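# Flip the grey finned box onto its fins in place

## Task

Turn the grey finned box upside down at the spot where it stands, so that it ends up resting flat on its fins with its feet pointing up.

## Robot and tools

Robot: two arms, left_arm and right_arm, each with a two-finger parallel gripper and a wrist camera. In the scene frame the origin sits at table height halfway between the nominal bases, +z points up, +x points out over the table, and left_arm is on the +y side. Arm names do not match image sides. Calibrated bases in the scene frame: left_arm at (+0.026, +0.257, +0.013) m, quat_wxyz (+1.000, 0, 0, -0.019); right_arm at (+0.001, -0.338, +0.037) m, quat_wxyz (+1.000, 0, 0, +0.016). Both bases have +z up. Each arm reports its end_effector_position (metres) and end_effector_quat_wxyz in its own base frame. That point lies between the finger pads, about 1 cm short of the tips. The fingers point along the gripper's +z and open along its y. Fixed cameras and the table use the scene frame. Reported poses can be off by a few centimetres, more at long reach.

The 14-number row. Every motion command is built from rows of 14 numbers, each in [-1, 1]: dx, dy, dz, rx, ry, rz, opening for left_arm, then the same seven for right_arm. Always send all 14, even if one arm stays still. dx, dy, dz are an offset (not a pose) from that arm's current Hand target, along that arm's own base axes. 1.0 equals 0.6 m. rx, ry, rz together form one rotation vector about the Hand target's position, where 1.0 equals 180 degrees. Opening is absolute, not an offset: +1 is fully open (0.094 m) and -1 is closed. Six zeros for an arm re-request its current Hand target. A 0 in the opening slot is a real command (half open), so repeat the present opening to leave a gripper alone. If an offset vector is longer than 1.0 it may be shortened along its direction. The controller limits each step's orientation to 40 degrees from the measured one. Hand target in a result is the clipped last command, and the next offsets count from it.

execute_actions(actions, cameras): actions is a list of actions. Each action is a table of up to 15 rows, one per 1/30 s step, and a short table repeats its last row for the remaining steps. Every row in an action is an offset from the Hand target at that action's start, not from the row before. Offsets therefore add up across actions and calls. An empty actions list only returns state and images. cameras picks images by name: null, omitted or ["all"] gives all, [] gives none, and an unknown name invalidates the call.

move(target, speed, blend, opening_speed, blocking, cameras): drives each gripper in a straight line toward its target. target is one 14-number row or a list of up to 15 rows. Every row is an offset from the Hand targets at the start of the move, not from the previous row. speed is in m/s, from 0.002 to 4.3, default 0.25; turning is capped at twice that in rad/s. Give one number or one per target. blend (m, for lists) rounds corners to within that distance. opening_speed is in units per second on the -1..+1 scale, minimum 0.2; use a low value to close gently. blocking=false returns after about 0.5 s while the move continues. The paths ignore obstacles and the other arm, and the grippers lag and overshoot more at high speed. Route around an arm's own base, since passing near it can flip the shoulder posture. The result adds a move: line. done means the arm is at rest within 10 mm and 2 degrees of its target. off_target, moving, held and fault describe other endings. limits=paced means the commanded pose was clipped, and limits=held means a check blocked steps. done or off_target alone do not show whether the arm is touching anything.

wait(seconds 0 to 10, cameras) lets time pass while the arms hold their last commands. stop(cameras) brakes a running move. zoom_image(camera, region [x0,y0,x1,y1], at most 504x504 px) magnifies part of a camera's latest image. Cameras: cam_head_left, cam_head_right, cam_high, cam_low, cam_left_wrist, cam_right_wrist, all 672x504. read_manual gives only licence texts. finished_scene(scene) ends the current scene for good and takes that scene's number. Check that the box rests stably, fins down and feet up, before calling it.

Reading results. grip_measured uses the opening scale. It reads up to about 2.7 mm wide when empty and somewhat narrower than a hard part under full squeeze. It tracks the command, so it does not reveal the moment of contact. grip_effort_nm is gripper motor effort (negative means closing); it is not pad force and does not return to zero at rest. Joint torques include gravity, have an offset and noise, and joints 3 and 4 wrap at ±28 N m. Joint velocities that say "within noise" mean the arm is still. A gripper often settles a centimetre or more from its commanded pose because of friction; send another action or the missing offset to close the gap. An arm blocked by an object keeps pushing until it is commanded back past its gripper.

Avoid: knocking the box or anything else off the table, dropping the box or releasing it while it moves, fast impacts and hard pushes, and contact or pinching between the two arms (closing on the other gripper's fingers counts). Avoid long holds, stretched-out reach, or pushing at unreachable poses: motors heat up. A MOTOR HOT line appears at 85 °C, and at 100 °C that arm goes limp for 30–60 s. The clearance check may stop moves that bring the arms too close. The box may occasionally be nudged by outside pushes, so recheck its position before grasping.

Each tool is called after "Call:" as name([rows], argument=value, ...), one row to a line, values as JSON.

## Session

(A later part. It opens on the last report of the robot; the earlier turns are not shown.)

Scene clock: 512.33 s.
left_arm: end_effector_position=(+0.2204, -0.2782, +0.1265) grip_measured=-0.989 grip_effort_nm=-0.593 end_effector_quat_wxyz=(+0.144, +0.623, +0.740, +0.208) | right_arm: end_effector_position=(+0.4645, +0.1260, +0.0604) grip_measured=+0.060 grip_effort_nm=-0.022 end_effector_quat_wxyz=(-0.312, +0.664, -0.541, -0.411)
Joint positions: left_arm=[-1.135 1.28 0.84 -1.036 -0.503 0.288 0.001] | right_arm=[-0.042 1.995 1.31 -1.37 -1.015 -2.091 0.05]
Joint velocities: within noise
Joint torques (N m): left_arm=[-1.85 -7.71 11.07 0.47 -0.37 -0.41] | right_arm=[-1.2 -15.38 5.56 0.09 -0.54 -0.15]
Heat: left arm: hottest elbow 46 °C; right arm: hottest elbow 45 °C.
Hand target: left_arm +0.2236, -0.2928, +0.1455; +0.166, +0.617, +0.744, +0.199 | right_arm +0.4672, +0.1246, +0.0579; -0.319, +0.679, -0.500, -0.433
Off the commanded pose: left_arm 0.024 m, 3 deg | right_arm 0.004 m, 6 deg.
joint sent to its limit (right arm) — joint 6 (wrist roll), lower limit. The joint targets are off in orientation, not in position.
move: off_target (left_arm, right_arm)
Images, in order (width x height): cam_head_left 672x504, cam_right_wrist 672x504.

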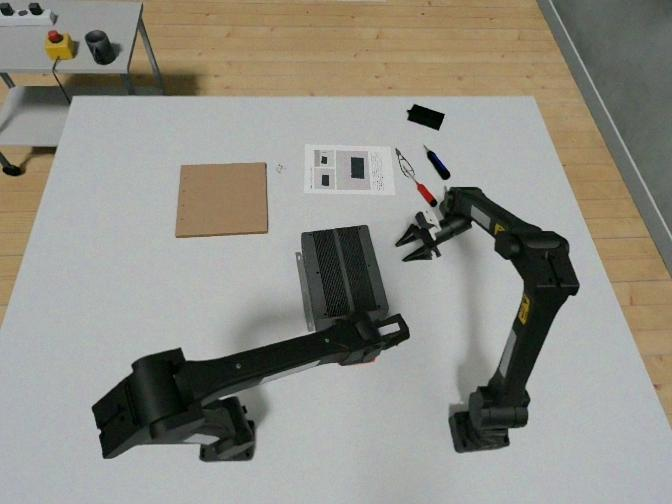

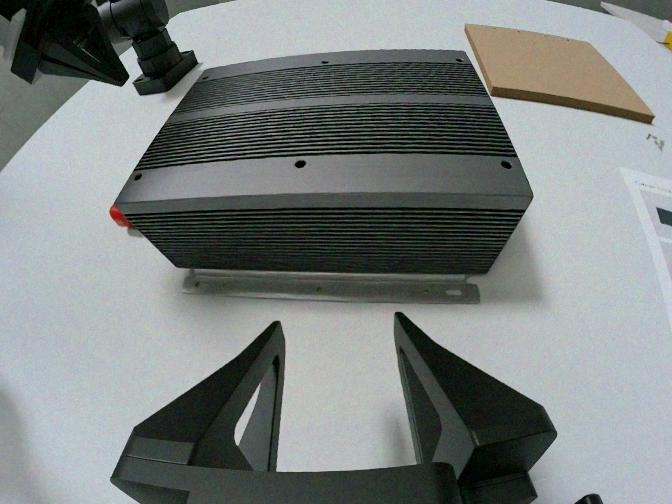

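Call:
move([
  [0,0,0.0,0.0155,-0.082,0,-1,0.2,0.1,0.33,-0.1,0.07,-0.16,-1],
  [0.02,-0.02,-0.1,0.0155,-0.082,0,-1,0.202,0.32,0.2,-0.34,0.224,-0.495,-1],
  [0.064,-0.02,-0.193,0.0155,-0.082,0,-1,0.202,0.32,-0.1,-0.34,0.224,-0.495,-1],
  [0.064,-0.02,-0.27,0.0155,-0.082,0,-1,0.202,0.32,-0.1,-0.34,0.224,-0.495,-1],
], speed=[0.25,0.25,0.2,0.04])

Scene clock: 570.23 s.
left_arm: end_effector_position=(+0.2619, -0.3119, -0.0005) grip_measured=-0.989 grip_effort_nm=-0.589 end_effector_quat_wxyz=(+0.261, +0.582, +0.714, +0.288) | right_arm: end_effector_position=(+0.5856, +0.3090, -0.0035) grip_measured=-0.986 grip_effort_nm=-0.764 end_effector_quat_wxyz=(-0.008, -0.052, +0.999, -0.002)
Joint positions: left_arm=[-1.168 1.65 0.696 -0.366 -0.767 0.301 0.001] | right_arm=[0.486 2.245 1.865 -1.206 -0.003 0.382 0.001]
Joint velocities: within noise
Joint torques (N m): left_arm=[-0.03 -6.95 4.92 1.57 -0.15 -0.16] | right_arm=[-0.09 -21.36 7.9 0.95 0.15 0.07]
Heat: left arm: hottest elbow 47 °C; right arm: hottest elbow 40 °C.
Hand target: left_arm +0.2621, -0.3050, -0.0163; +0.245, +0.590, +0.711, +0.294 | right_arm +0.5884, +0.3166, -0.0020; +0.001, -0.052, +0.999, +0.000
Off the commanded pose: left_arm 0.018 m, 2 deg | right_arm 0.008 m, 1 deg.
move: off_target (left_arm)

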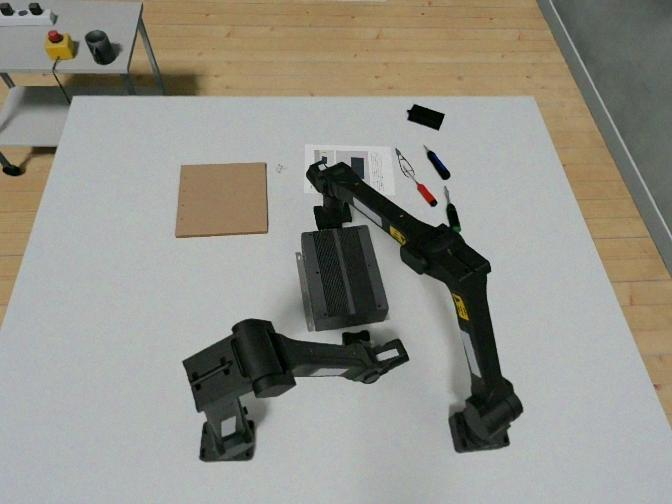

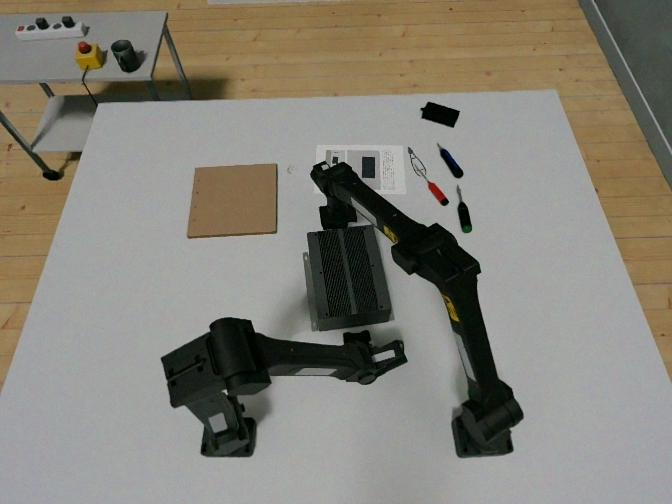

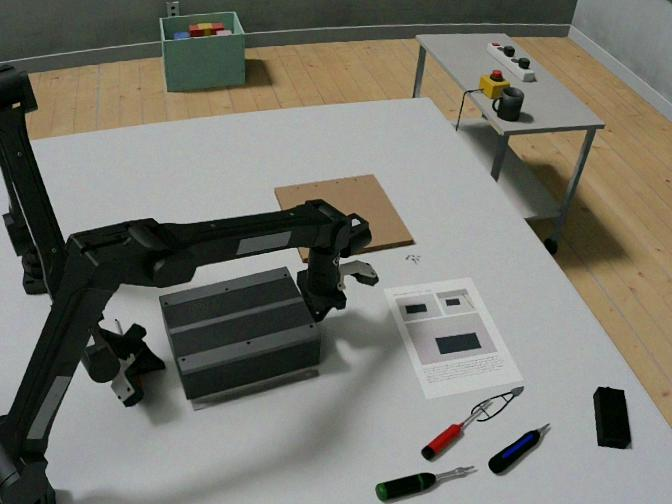

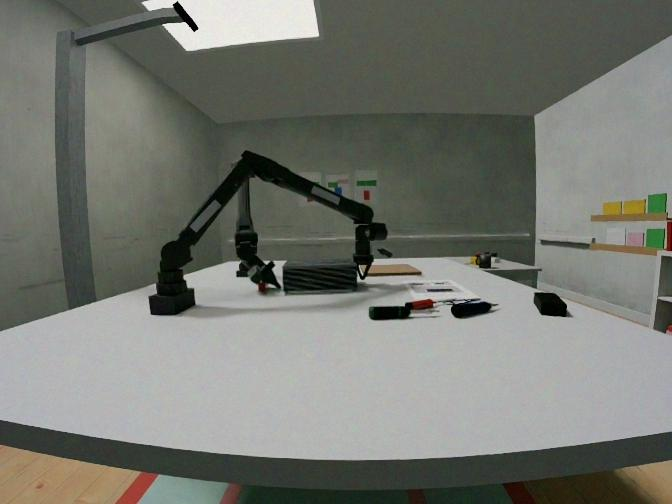

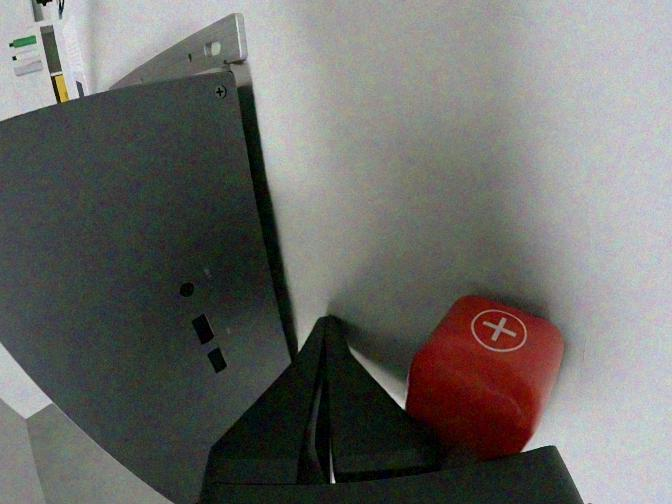

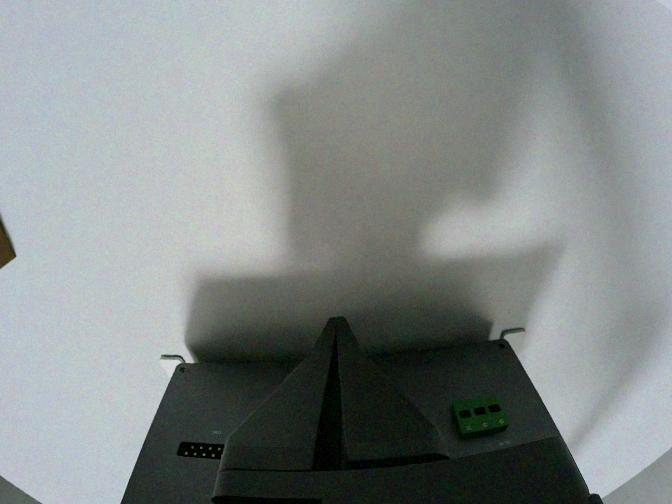

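Call:
move(target=[0.08,0.026,0.005,0,0,0,-1,0,0,0,0,0,0,-1], speed=0.04, cameras=["cam_left_wrist","cam_low"])

Call:
zoom_image(camera="cam_left_wrist", region=[250, 220, 400, 370])

Scene clock: 583.50 s.
left_arm: end_effector_position=(+0.2877, -0.3051, -0.0002) grip_measured=-0.989 grip_effort_nm=-0.593 end_effector_quat_wxyz=(+0.258, +0.601, +0.700, +0.285) | right_arm: end_effector_position=(+0.5856, +0.3090, -0.0035) grip_measured=-0.986 grip_effort_nm=-0.769 end_effector_quat_wxyz=(-0.008, -0.051, +0.999, -0.002)
Joint positions: left_arm=[-1.09 1.643 0.685 -0.275 -0.728 0.459 0.001] | right_arm=[0.486 2.245 1.865 -1.206 -0.003 0.383 0.001]
Joint velocities: within noise
Joint torques (N m): left_arm=[4.89 -6.65 5.63 2.61 -0.17 0.05] | right_arm=[-0.44 -21.13 7.84 0.87 0.14 0.03]
Heat: left arm: hottest elbow 45 °C; right arm: hottest elbow 40 °C.
Hand target: left_arm +0.3101, -0.2894, -0.0133; +0.245, +0.590, +0.711, +0.294 | right_arm +0.5884, +0.3166, -0.0020; +0.001, -0.052, +0.999, +0.000
Off the commanded pose: left_arm 0.030 m, 3 deg | right_arm 0.008 m, 1 deg.
move: off_target (left_arm)
Images, in order (width x height): cam_low 672x504, cam_left_wrist 672x504.

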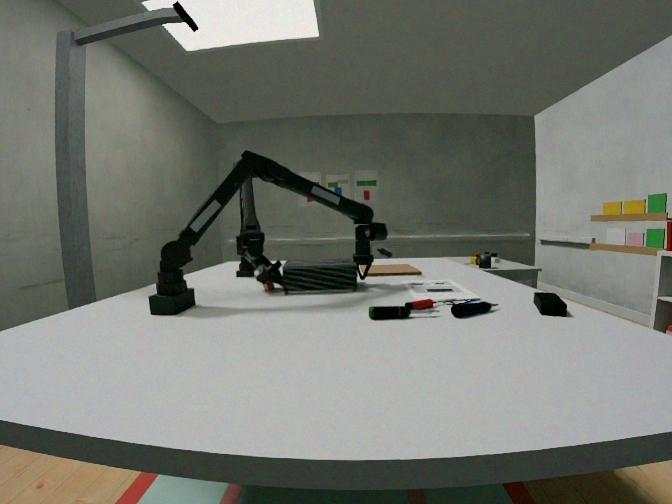

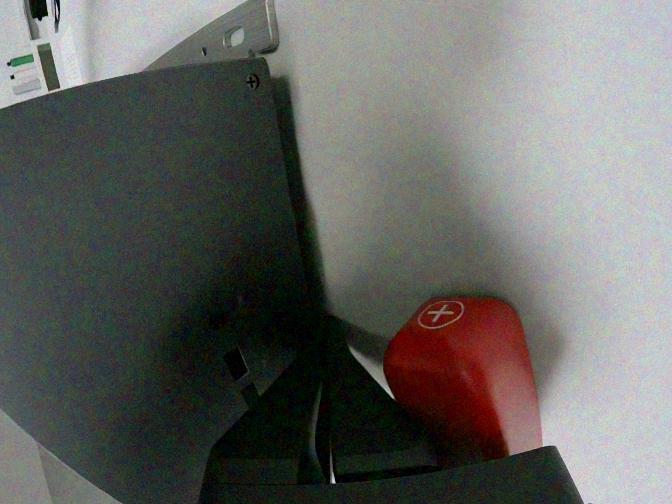

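Scaled by 3.360 from the camera's 672x504 image, which has a finer 960x720 frame.

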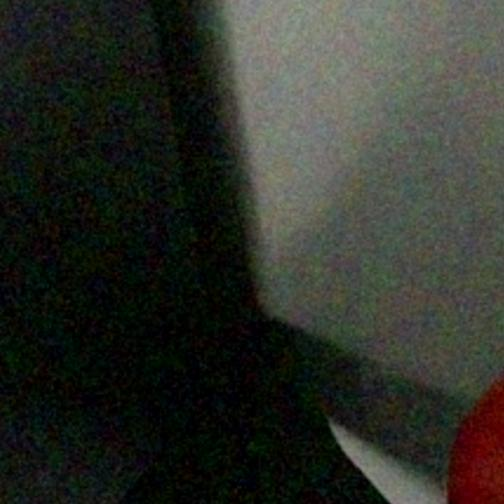

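Call:
move(target=[0.0,0.0,0.1,0,0,0,-1,0,0,0,0,0,0,-1], speed=0.04, cameras=["cam_left_wrist","cam_low","cam_right_wrist"])

Call:
zoom_image(camera="cam_low", region=[250, 250, 390, 305])

Scene clock: 591.73 s.
left_arm: end_effector_position=(+0.2816, -0.2833, +0.0203) grip_measured=-0.989 grip_effort_nm=-0.589 end_effector_quat_wxyz=(+0.218, +0.616, +0.702, +0.284) | right_arm: end_effector_position=(+0.5856, +0.3090, -0.0035) grip_measured=-0.986 grip_effort_nm=-0.764 end_effector_quat_wxyz=(-0.008, -0.051, +0.999, -0.002)
Joint positions: left_arm=[-1.065 1.55 0.684 -0.436 -0.69 0.474 0.001] | right_arm=[0.486 2.245 1.865 -1.206 -0.003 0.383 0.001]
Joint velocities: within noise
Joint torques (N m): left_arm=[2.78 -10.81 9.4 1.28 -1.73 -0.07] | right_arm=[0.32 -20.48 7.99 0.94 0.14 0.03]
Heat: left arm: hottest elbow 44 °C; right arm: hottest elbow 40 °C.
Hand target: left_arm +0.3101, -0.2893, +0.0467; +0.245, +0.590, +0.711, +0.294 | right_arm +0.5884, +0.3166, -0.0020; +0.001, -0.052, +0.999, +0.000
Off the commanded pose: left_arm 0.039 m, 5 deg | right_arm 0.008 m, 1 deg.
move: off_target (left_arm)
Images, in order (width x height): cam_low 672x504, cam_left_wrist 672x504, cam_right_wrist 672x504.

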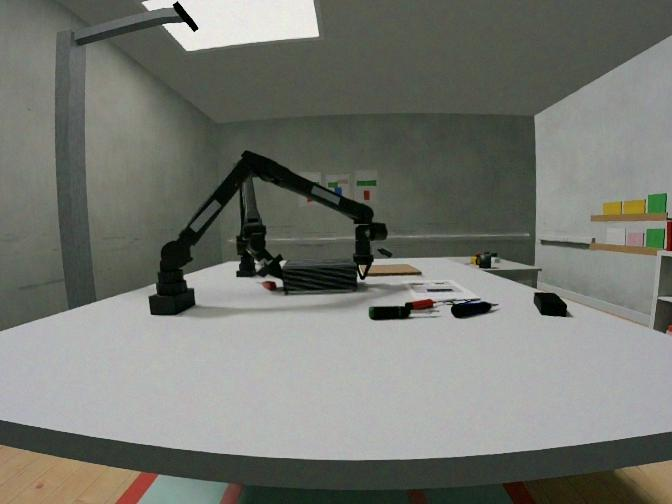

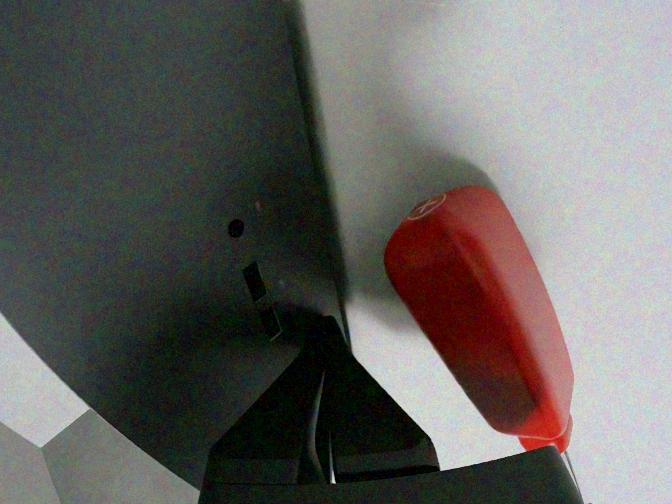

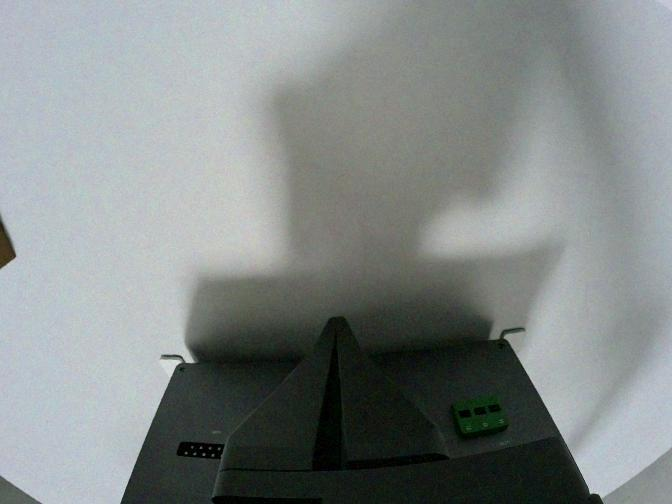

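Scaled by 3.600.

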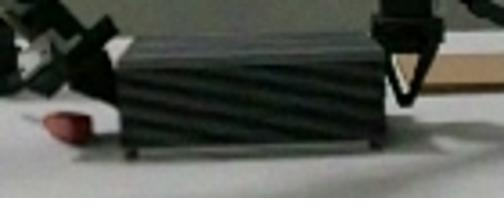

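Call:
move([
  [-0.07,0.007,-0.028,0,0,0,-1,0.03,0,0.4,0,0,0,-1],
  [-0.064,-0.051,-0.028,0,0,0,-1,0.03,-0.33,0.4,0.387,0.041,0,-1],
  [-0.064,-0.051,-0.028,0,0,0,-1,-0.005,-0.333,0.21,0.387,0.041,0,-1],
  [0.125,-0.012,-0.028,0,0,0,-1,-0.005,-0.333,0.21,0.387,0.041,0,-1],
], speed=[0.25,0.25,0.25,0.06])

Scene clock: 697.87 s.
left_arm: end_effector_position=(+0.3155, -0.2971, +0.0094) grip_measured=-0.989 grip_effort_nm=-0.589 end_effector_quat_wxyz=(+0.209, +0.647, +0.683, +0.268) | right_arm: end_effector_position=(+0.5800, +0.1235, +0.1189) grip_measured=-0.986 grip_effort_nm=-0.759 end_effector_quat_wxyz=(-0.045, -0.036, +0.817, +0.574)
Joint positions: left_arm=[-0.986 1.618 0.739 -0.355 -0.619 0.638 0.001] | right_arm=[-0.061 2.164 1.72 -1.599 -1.183 -0.47 0.001]
Joint velocities: within noise
Joint torques (N m): left_arm=[8.29 -7.88 11.84 3.63 -2.48 -0.04] | right_arm=[-1.49 -20.13 7.27 0.13 -0.59 -0.2]
Heat: left arm: hottest elbow 46 °C; right arm: hottest elbow 41 °C.
Hand target: left_arm +0.3851, -0.2964, +0.0299; +0.245, +0.590, +0.711, +0.294 | right_arm +0.5854, +0.1168, +0.1240; -0.030, -0.042, +0.818, +0.573
Off the commanded pose: left_arm 0.073 m, 9 deg | right_arm 0.010 m, 2 deg.
move: off_target (left_arm)

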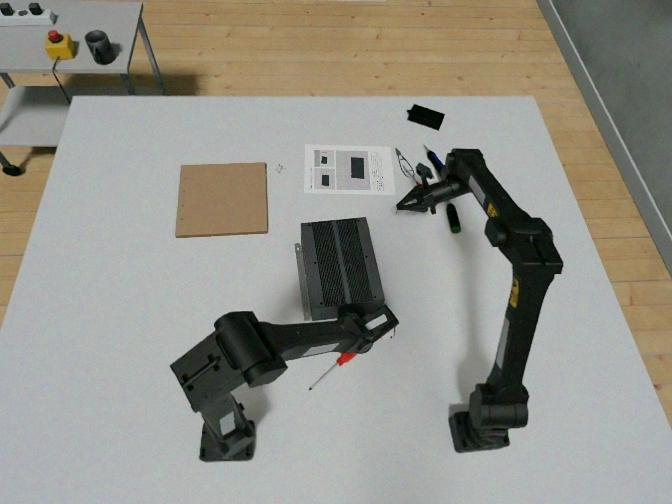

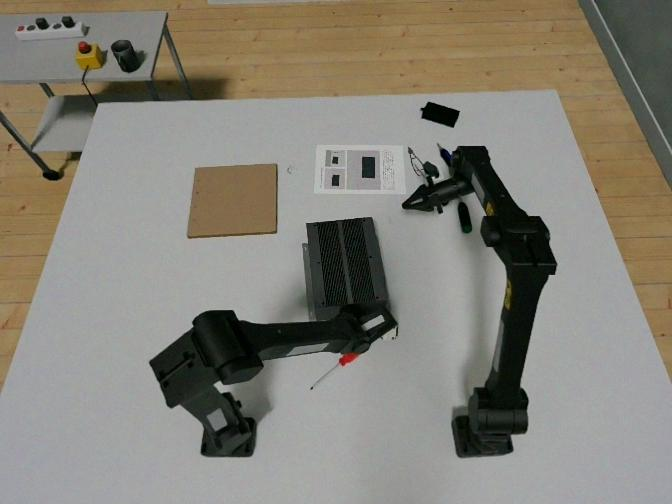

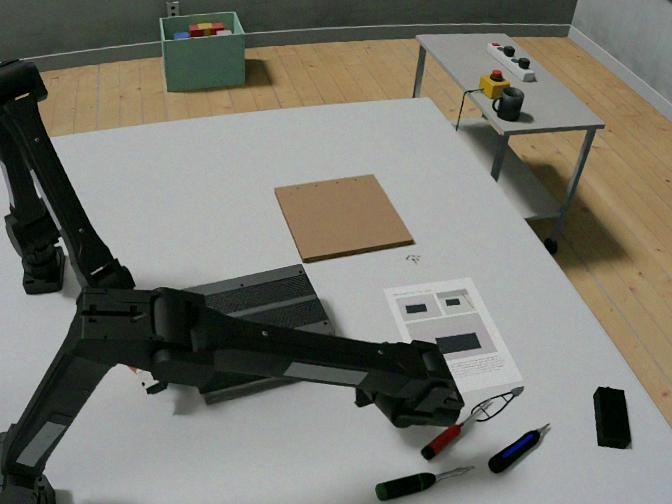

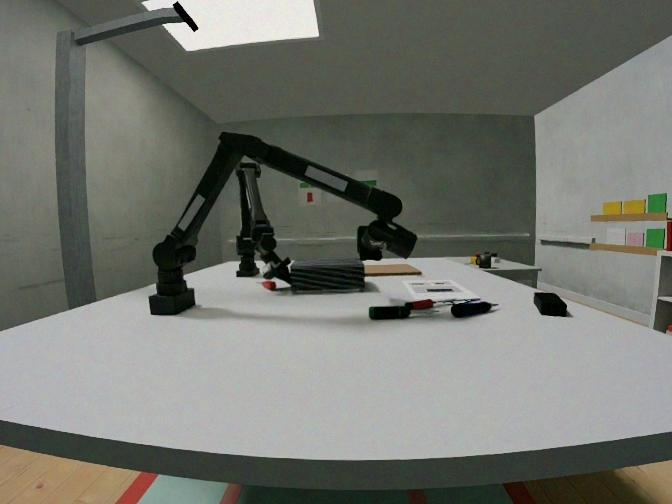

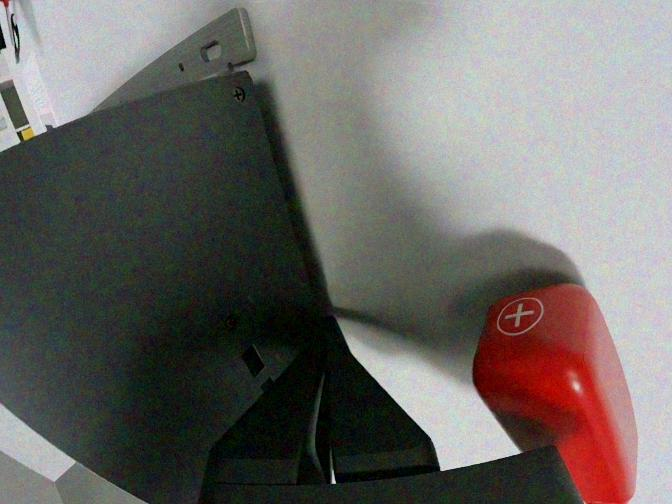

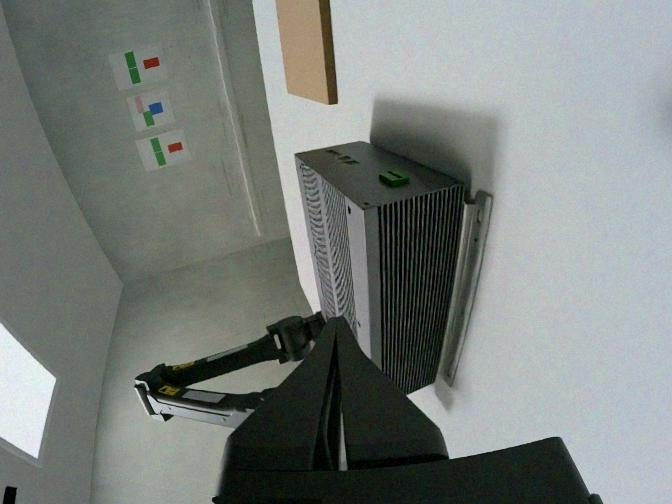

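Call:
move([
  [0.125,0.02,0.01,0,0,0,-1,0,0,0,0,0,0,-1],
], speed=0.06, cameras=["cam_left_wrist","cam_head_left"])

Scene clock: 711.43 s.
left_arm: end_effector_position=(+0.3859, -0.2657, +0.0033) grip_measured=-0.989 grip_effort_nm=-0.584 end_effector_quat_wxyz=(+0.180, +0.642, +0.691, +0.278) | right_arm: end_effector_position=(+0.5800, +0.1235, +0.1189) grip_measured=-0.986 grip_effort_nm=-0.759 end_effector_quat_wxyz=(-0.045, -0.036, +0.817, +0.574)
Joint positions: left_arm=[-0.803 1.686 0.813 -0.319 -0.574 0.807 0.001] | right_arm=[-0.061 2.164 1.72 -1.599 -1.183 -0.47 0.001]
Joint velocities: within noise
Joint torques (N m): left_arm=[5.13 -9.82 14.39 4.37 -1.45 -0.12] | right_arm=[-1.2 -19.49 7.32 0.13 -0.55 -0.19]
Heat: left arm: hottest elbow 47 °C; right arm: hottest elbow 40 °C.
Hand target: left_arm +0.4602, -0.2845, +0.0359; +0.245, +0.590, +0.711, +0.294 | right_arm +0.5854, +0.1168, +0.1240; -0.030, -0.042, +0.818, +0.573
Off the commanded pose: left_arm 0.083 m, 10 deg | right_arm 0.010 m, 2 deg.
move: off_target (left_arm)
Images, in order (width x height): cam_head_left 672x504, cam_left_wrist 672x504.

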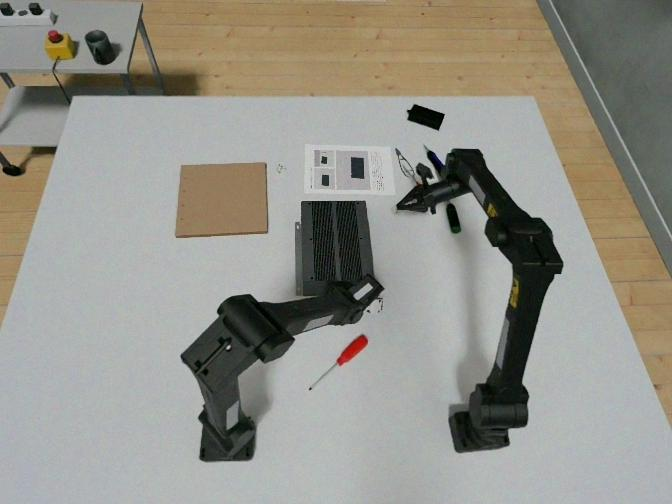

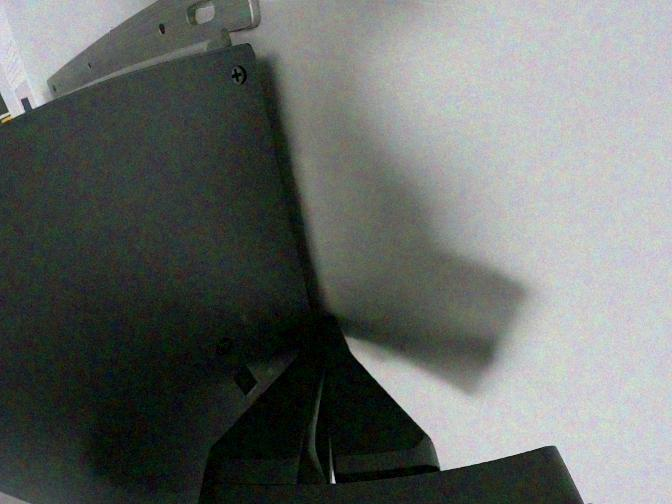

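Call:
move([
  [-0.25,0,0.25,0,0,0,-1,0,0,0,0,0,0,-1],
  [-0.1,0.35,0.35,-0.2642,0.2113,0.1405,-1,0,0,0,0,0,0,-1],
  [0.217,0.333,0.185,-0.5285,0.4226,0.281,-1,0,0,0,0,0,0,-1],
], speed=0.3)

Scene clock: 745.83 s.
left_arm: end_effector_position=(+0.5785, -0.0906, +0.1499) grip_measured=-0.989 grip_effort_nm=-0.579 end_effector_quat_wxyz=(+0.012, -0.006, +0.820, -0.572) | right_arm: end_effector_position=(+0.5800, +0.1235, +0.1189) grip_measured=-0.986 grip_effort_nm=-0.764 end_effector_quat_wxyz=(-0.045, -0.036, +0.817, +0.574)
Joint positions: left_arm=[0.123 2.027 1.595 -1.39 1.206 0.282 0.001] | right_arm=[-0.061 2.164 1.72 -1.599 -1.183 -0.47 0.001]
Joint velocities: within noise
Joint torques (N m): left_arm=[-0.15 -15.74 10.56 -0.05 0.81 -0.22] | right_arm=[-1.79 -19.66 7.24 0.2 -0.56 -0.22]
Heat: left arm: hottest elbow 54 °C; right arm: hottest shoulder 39 °C.
Hand target: left_arm +0.5904, -0.0847, +0.1469; +0.011, -0.015, +0.819, -0.573 | right_arm +0.5854, +0.1168, +0.1240; -0.030, -0.042, +0.818, +0.573
Off the commanded pose: left_arm 0.014 m, 1 deg | right_arm 0.010 m, 2 deg.
move: off_target (left_arm)

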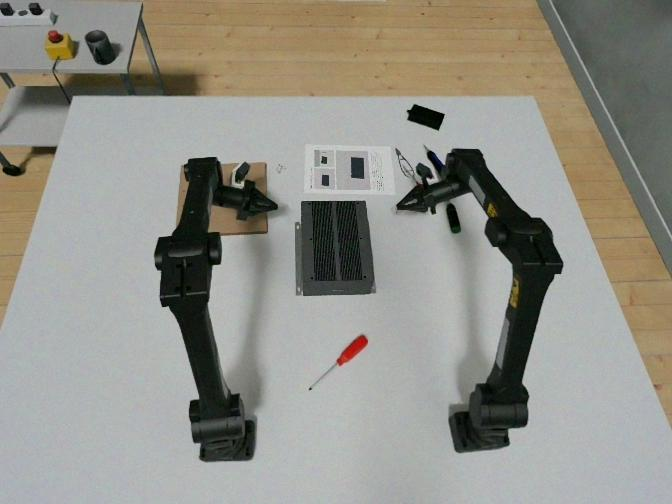

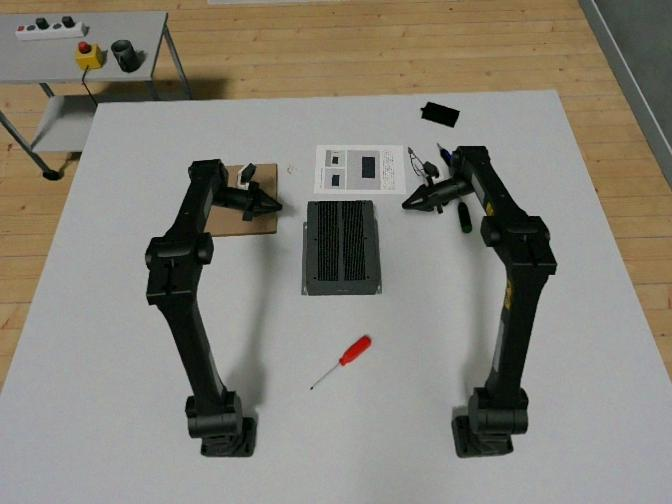

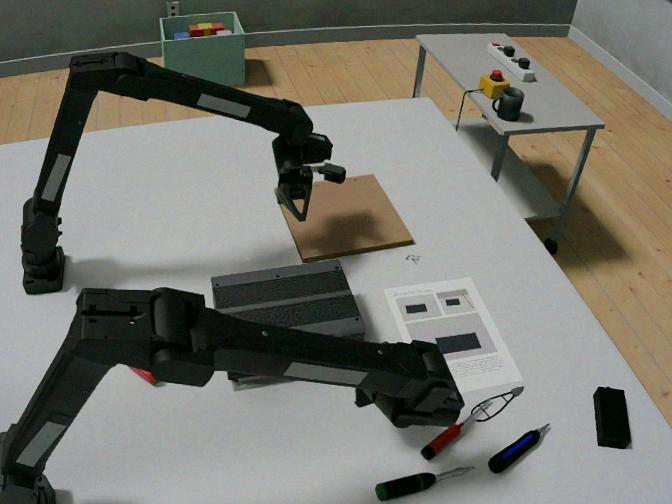

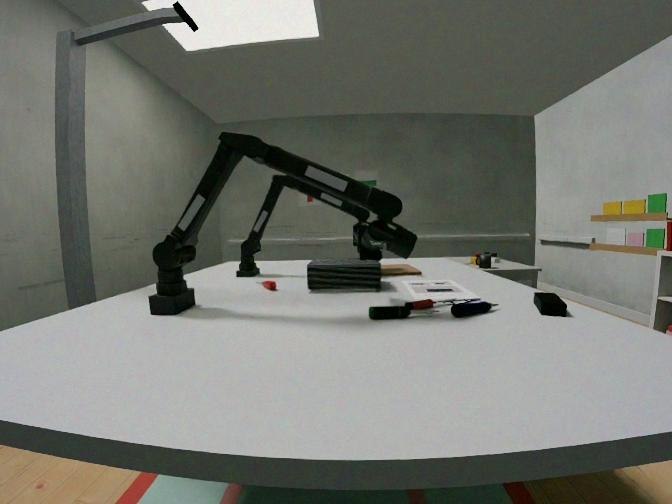

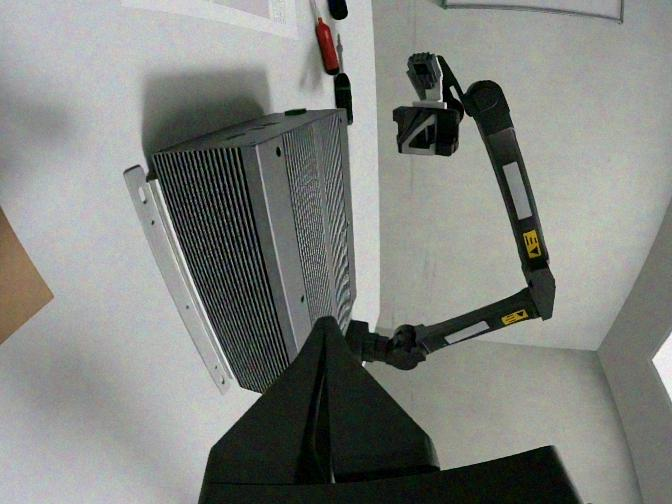

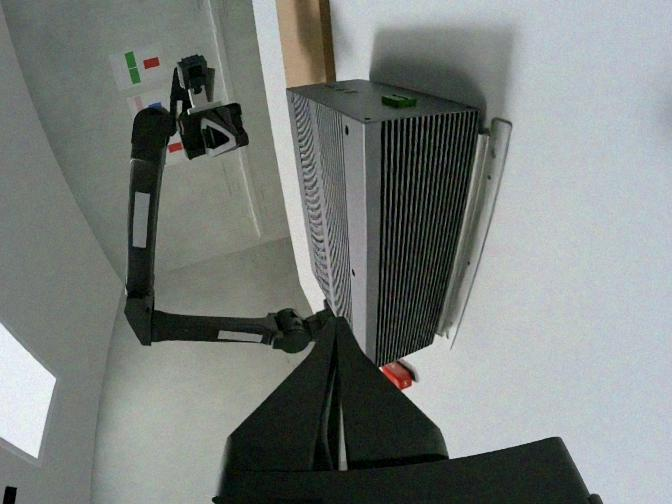

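Call:
move([
  [0.023,0,-0.175,0,0,0,-1,0,0,-0.163,0,0,-0.039,-1],
  [0.023,-0.07,-0.175,0,0,0,-1,0,0.138,-0.163,0,0,-0.039,-1],
], speed=[0.2,0.1], cameras=["cam_left_wrist","cam_right_wrist","cam_head_left","cam_low"])

Scene clock: 805.47 s.
left_arm: end_effector_position=(+0.6040, -0.1233, +0.0360) grip_measured=-0.989 grip_effort_nm=-0.579 end_effector_quat_wxyz=(+0.008, -0.016, +0.820, -0.573) | right_arm: end_effector_position=(+0.5829, +0.1951, +0.0153) grip_measured=-0.986 grip_effort_nm=-0.759 end_effector_quat_wxyz=(-0.004, +0.016, +0.819, +0.574)
Joint positions: left_arm=[0.064 2.199 1.558 -1.011 1.218 0.08 0.001] | right_arm=[0.058 2.16 1.407 -0.623 -1.216 0.234 0.001]
Joint velocities: within noise
Joint torques (N m): left_arm=[-1.38 -20.25 6.45 0.88 0.81 -0.27] | right_arm=[0.56 -20.13 5.89 1.33 -0.58 -0.01]
Heat: left arm: hottest elbow 47 °C; right arm: hottest shoulder 39 °C.
Hand target: left_arm +0.6041, -0.1268, +0.0418; +0.010, -0.015, +0.819, -0.573 | right_arm +0.5854, +0.1996, +0.0261; +0.005, +0.008, +0.819, +0.574
Off the commanded pose: left_arm 0.007 m, 0 deg | right_arm 0.012 m, 1 deg.
move: off_target (right_arm)
Images, in order (width x height): cam_head_left 672x504, cam_low 672x504, cam_left_wrist 672x504, cam_right_wrist 672x504.

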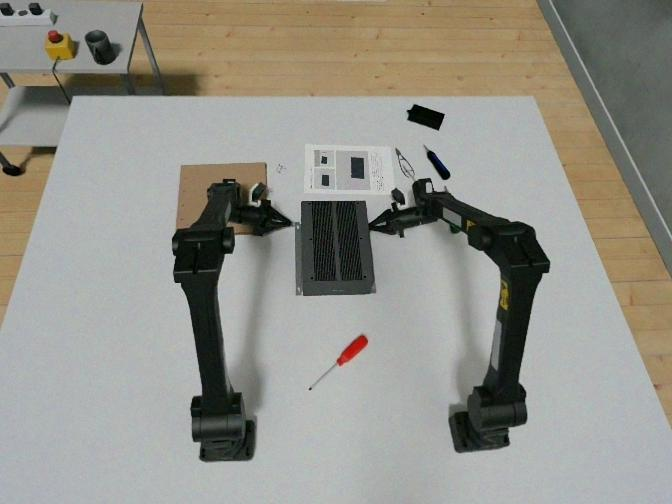

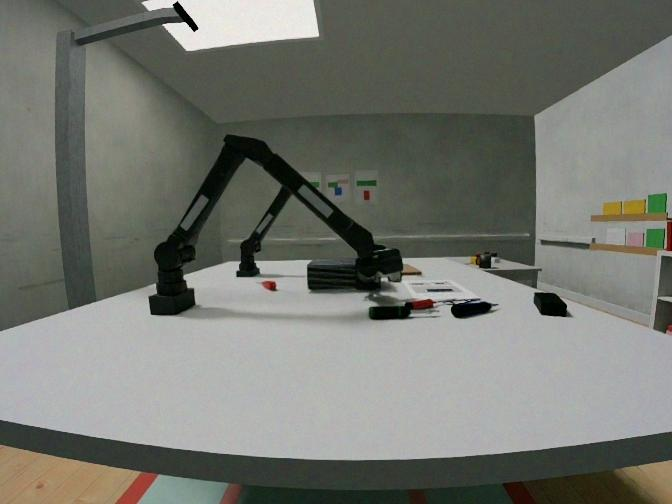

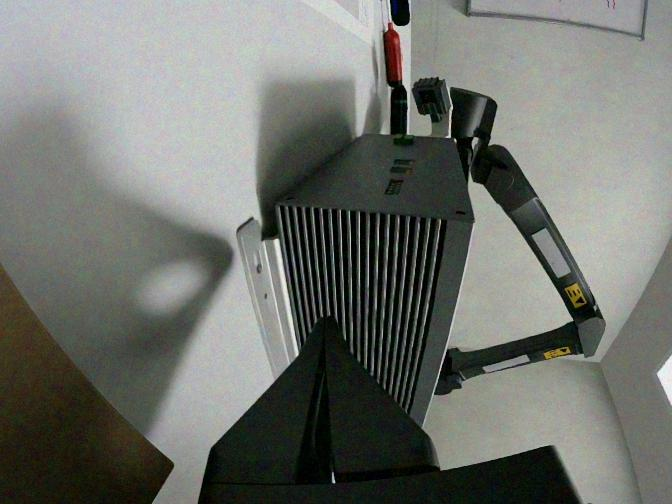

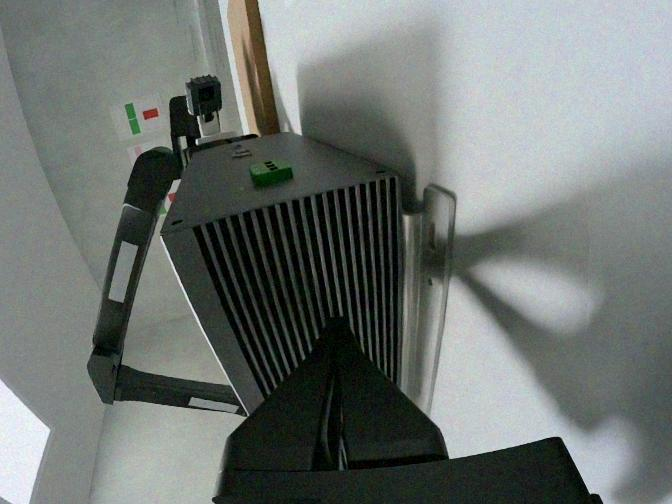

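Call:
move([
  [0,0,0.025,0,0,0,-1,0,0.0,0.027,0,0,0,-1],
  [0,-0.06,0.025,0,0,0,-1,0,0.065,0.027,0,0,0,-1],
], speed=[0.05,0.05], cameras=["cam_left_wrist","cam_right_wrist"])

Scene clock: 811.83 s.
left_arm: end_effector_position=(+0.6043, -0.1564, +0.0459) grip_measured=-0.989 grip_effort_nm=-0.579 end_effector_quat_wxyz=(+0.006, -0.021, +0.820, -0.572) | right_arm: end_effector_position=(+0.5911, +0.2014, +0.0324) grip_measured=-0.986 grip_effort_nm=-0.759 end_effector_quat_wxyz=(+0.009, +0.039, +0.819, +0.572)
Joint positions: left_arm=[0.009 2.157 1.513 -0.854 1.218 -0.092 0.001] | right_arm=[0.07 2.114 1.371 -0.481 -1.195 0.403 0.001]
Joint velocities: within noise
Joint torques (N m): left_arm=[-1.73 -20.6 6.6 1.09 0.77 -0.2] | right_arm=[4.37 -19.43 6.42 1.81 -0.61 -0.07]
Heat: left arm: hottest elbow 47 °C; right arm: hottest shoulder 39 °C.
Hand target: left_arm +0.6041, -0.1627, +0.0569; +0.010, -0.015, +0.819, -0.573 | right_arm +0.5854, +0.2387, +0.0424; +0.005, +0.008, +0.819, +0.574
Off the commanded pose: left_arm 0.013 m, 1 deg | right_arm 0.039 m, 4 deg.
move: off_target (left_arm, right_arm)
Images, in order (width x height): cam_left_wrist 672x504, cam_right_wrist 672x504.

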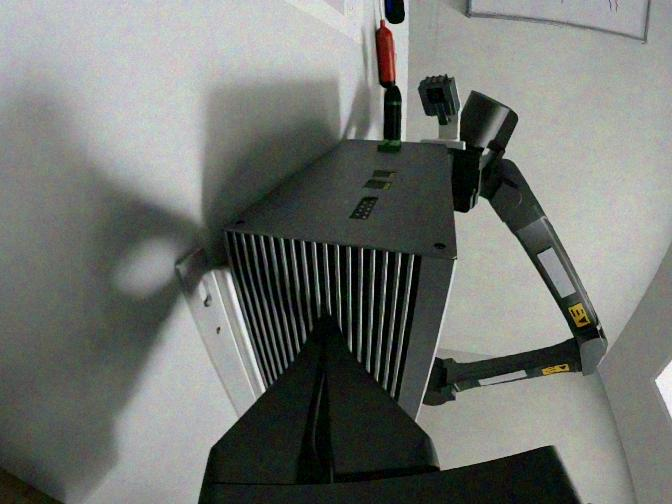

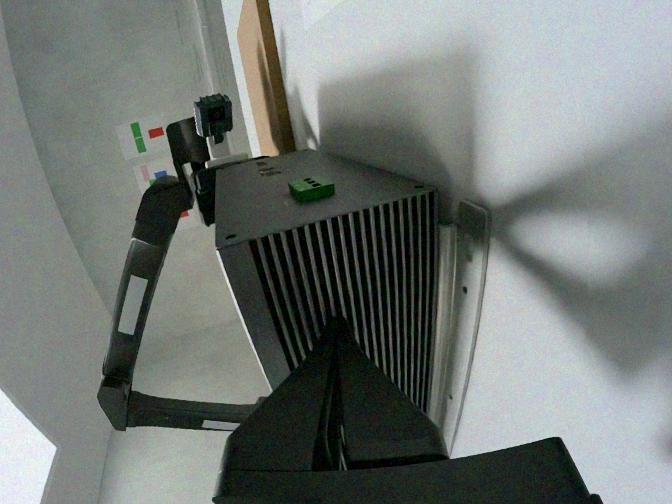

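Call:
move([
  [0,-0.05,0,0,0,0,-1,0,0,0,0,0,0,-1],
  [0,-0.10,0,0,0,0,-1,0,0.035,0,0,0,0,-1],
], speed=[0.05,0.05], cameras=["cam_left_wrist","cam_right_wrist"])

Scene clock: 819.13 s.
left_arm: end_effector_position=(+0.6115, -0.1584, +0.0470) grip_measured=-0.989 grip_effort_nm=-0.579 end_effector_quat_wxyz=(+0.024, -0.061, +0.819, -0.570) | right_arm: end_effector_position=(+0.5926, +0.2018, +0.0323) grip_measured=-0.986 grip_effort_nm=-0.759 end_effector_quat_wxyz=(+0.013, +0.054, +0.818, +0.572)
Joint positions: left_arm=[0.004 2.114 1.427 -0.588 1.198 -0.348 0.001] | right_arm=[0.072 2.104 1.346 -0.402 -1.185 0.482 0.001]
Joint velocities: within noise
Joint torques (N m): left_arm=[-9.47 -19.19 7.64 2.32 0.74 -0.3] | right_arm=[6.59 -18.73 7.25 2.29 -0.49 0.09]
Heat: left arm: hottest elbow 46 °C; right arm: hottest elbow 39 °C.
Hand target: left_arm +0.6040, -0.2227, +0.0567; +0.010, -0.015, +0.819, -0.573 | right_arm +0.5855, +0.2596, +0.0424; +0.005, +0.008, +0.819, +0.574
Off the commanded pose: left_arm 0.066 m, 6 deg | right_arm 0.059 m, 5 deg.
move: off_target (left_arm, right_arm)
Images, in order (width x height): cam_left_wrist 672x504, cam_right_wrist 672x504.

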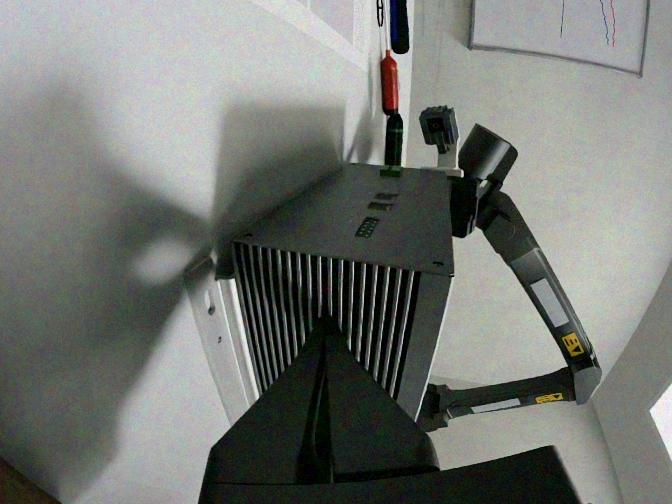

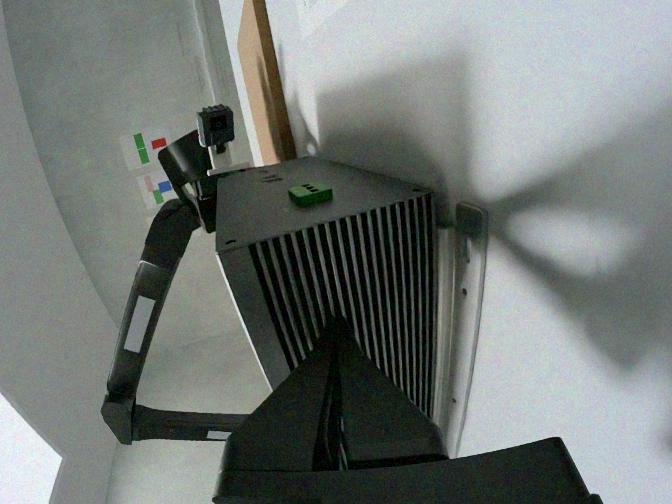

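Call:
move([
  [-0.01,-0.03,0.0,0,0,-0.03,-1,-0.01,0.03,0.0,0,0,0.03,-1],
  [-0.01,-0.03,0.06,0,-0.02,-0.03,-1,-0.01,0.03,0.06,0,-0.02,0.03,-1],
  [-0.01,-0.03,0.1,0,-0.04,-0.03,-1,-0.01,0.03,0.1,0,-0.04,0.03,-1],
], speed=[0.05,0.05,0.05], cameras=["cam_left_wrist","cam_right_wrist","cam_low"])

Scene clock: 831.33 s.
left_arm: end_effector_position=(+0.6080, -0.1601, +0.0521) grip_measured=-0.989 grip_effort_nm=-0.579 end_effector_quat_wxyz=(+0.030, -0.022, +0.834, -0.551) | right_arm: end_effector_position=(+0.5884, +0.2023, +0.0377) grip_measured=-0.986 grip_effort_nm=-0.764 end_effector_quat_wxyz=(+0.019, +0.017, +0.836, +0.548)
Joint positions: left_arm=[-0.003 2.111 1.47 -0.737 1.16 -0.183 0.001] | right_arm=[0.078 2.092 1.385 -0.565 -1.141 0.311 0.001]
Joint velocities: within noise
Joint torques (N m): left_arm=[-11.05 -24.82 8.7 0.77 2.78 -0.03] | right_arm=[8.29 -24.7 8.25 1.2 -2.95 -0.14]
Heat: left arm: hottest elbow 45 °C; right arm: hottest elbow 40 °C.
Hand target: left_arm +0.5981, -0.2406, +0.1168; +0.035, +0.060, +0.817, -0.573 | right_arm +0.5794, +0.2778, +0.1024; +0.029, -0.067, +0.816, +0.573
Off the commanded pose: left_arm 0.104 m, 10 deg | right_arm 0.100 m, 10 deg.
move: off_target (left_arm, right_arm)
Images, in order (width x height): cam_low 672x504, cam_left_wrist 672x504, cam_right_wrist 672x504.

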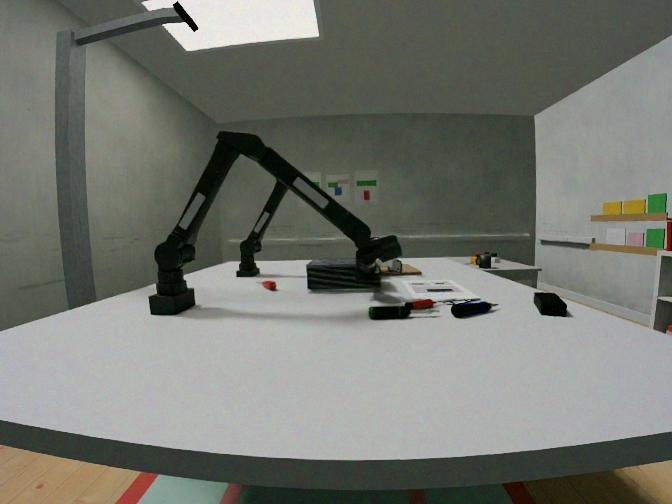

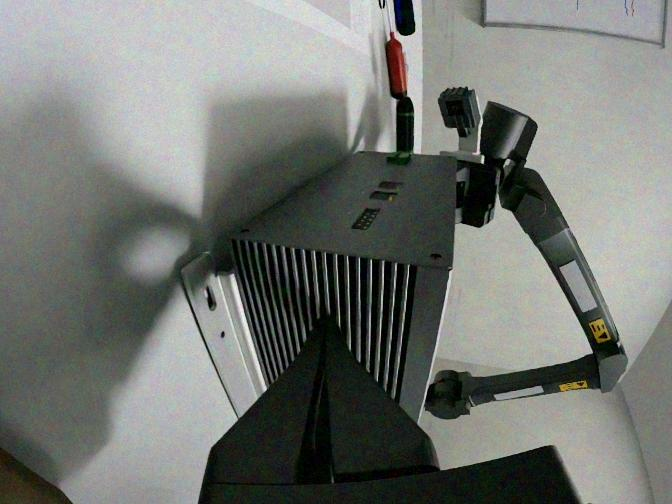

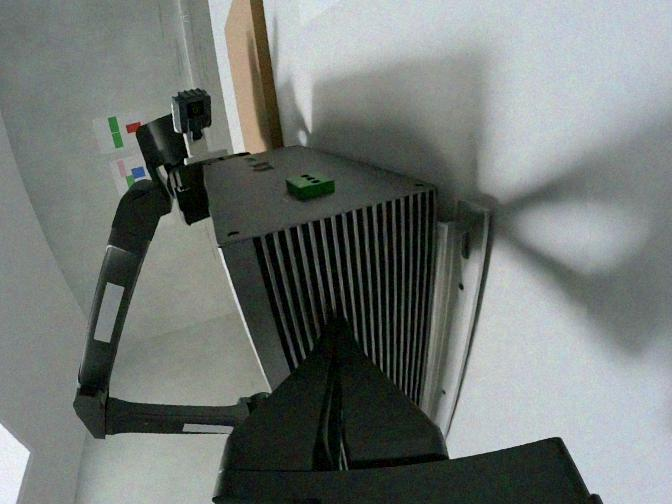

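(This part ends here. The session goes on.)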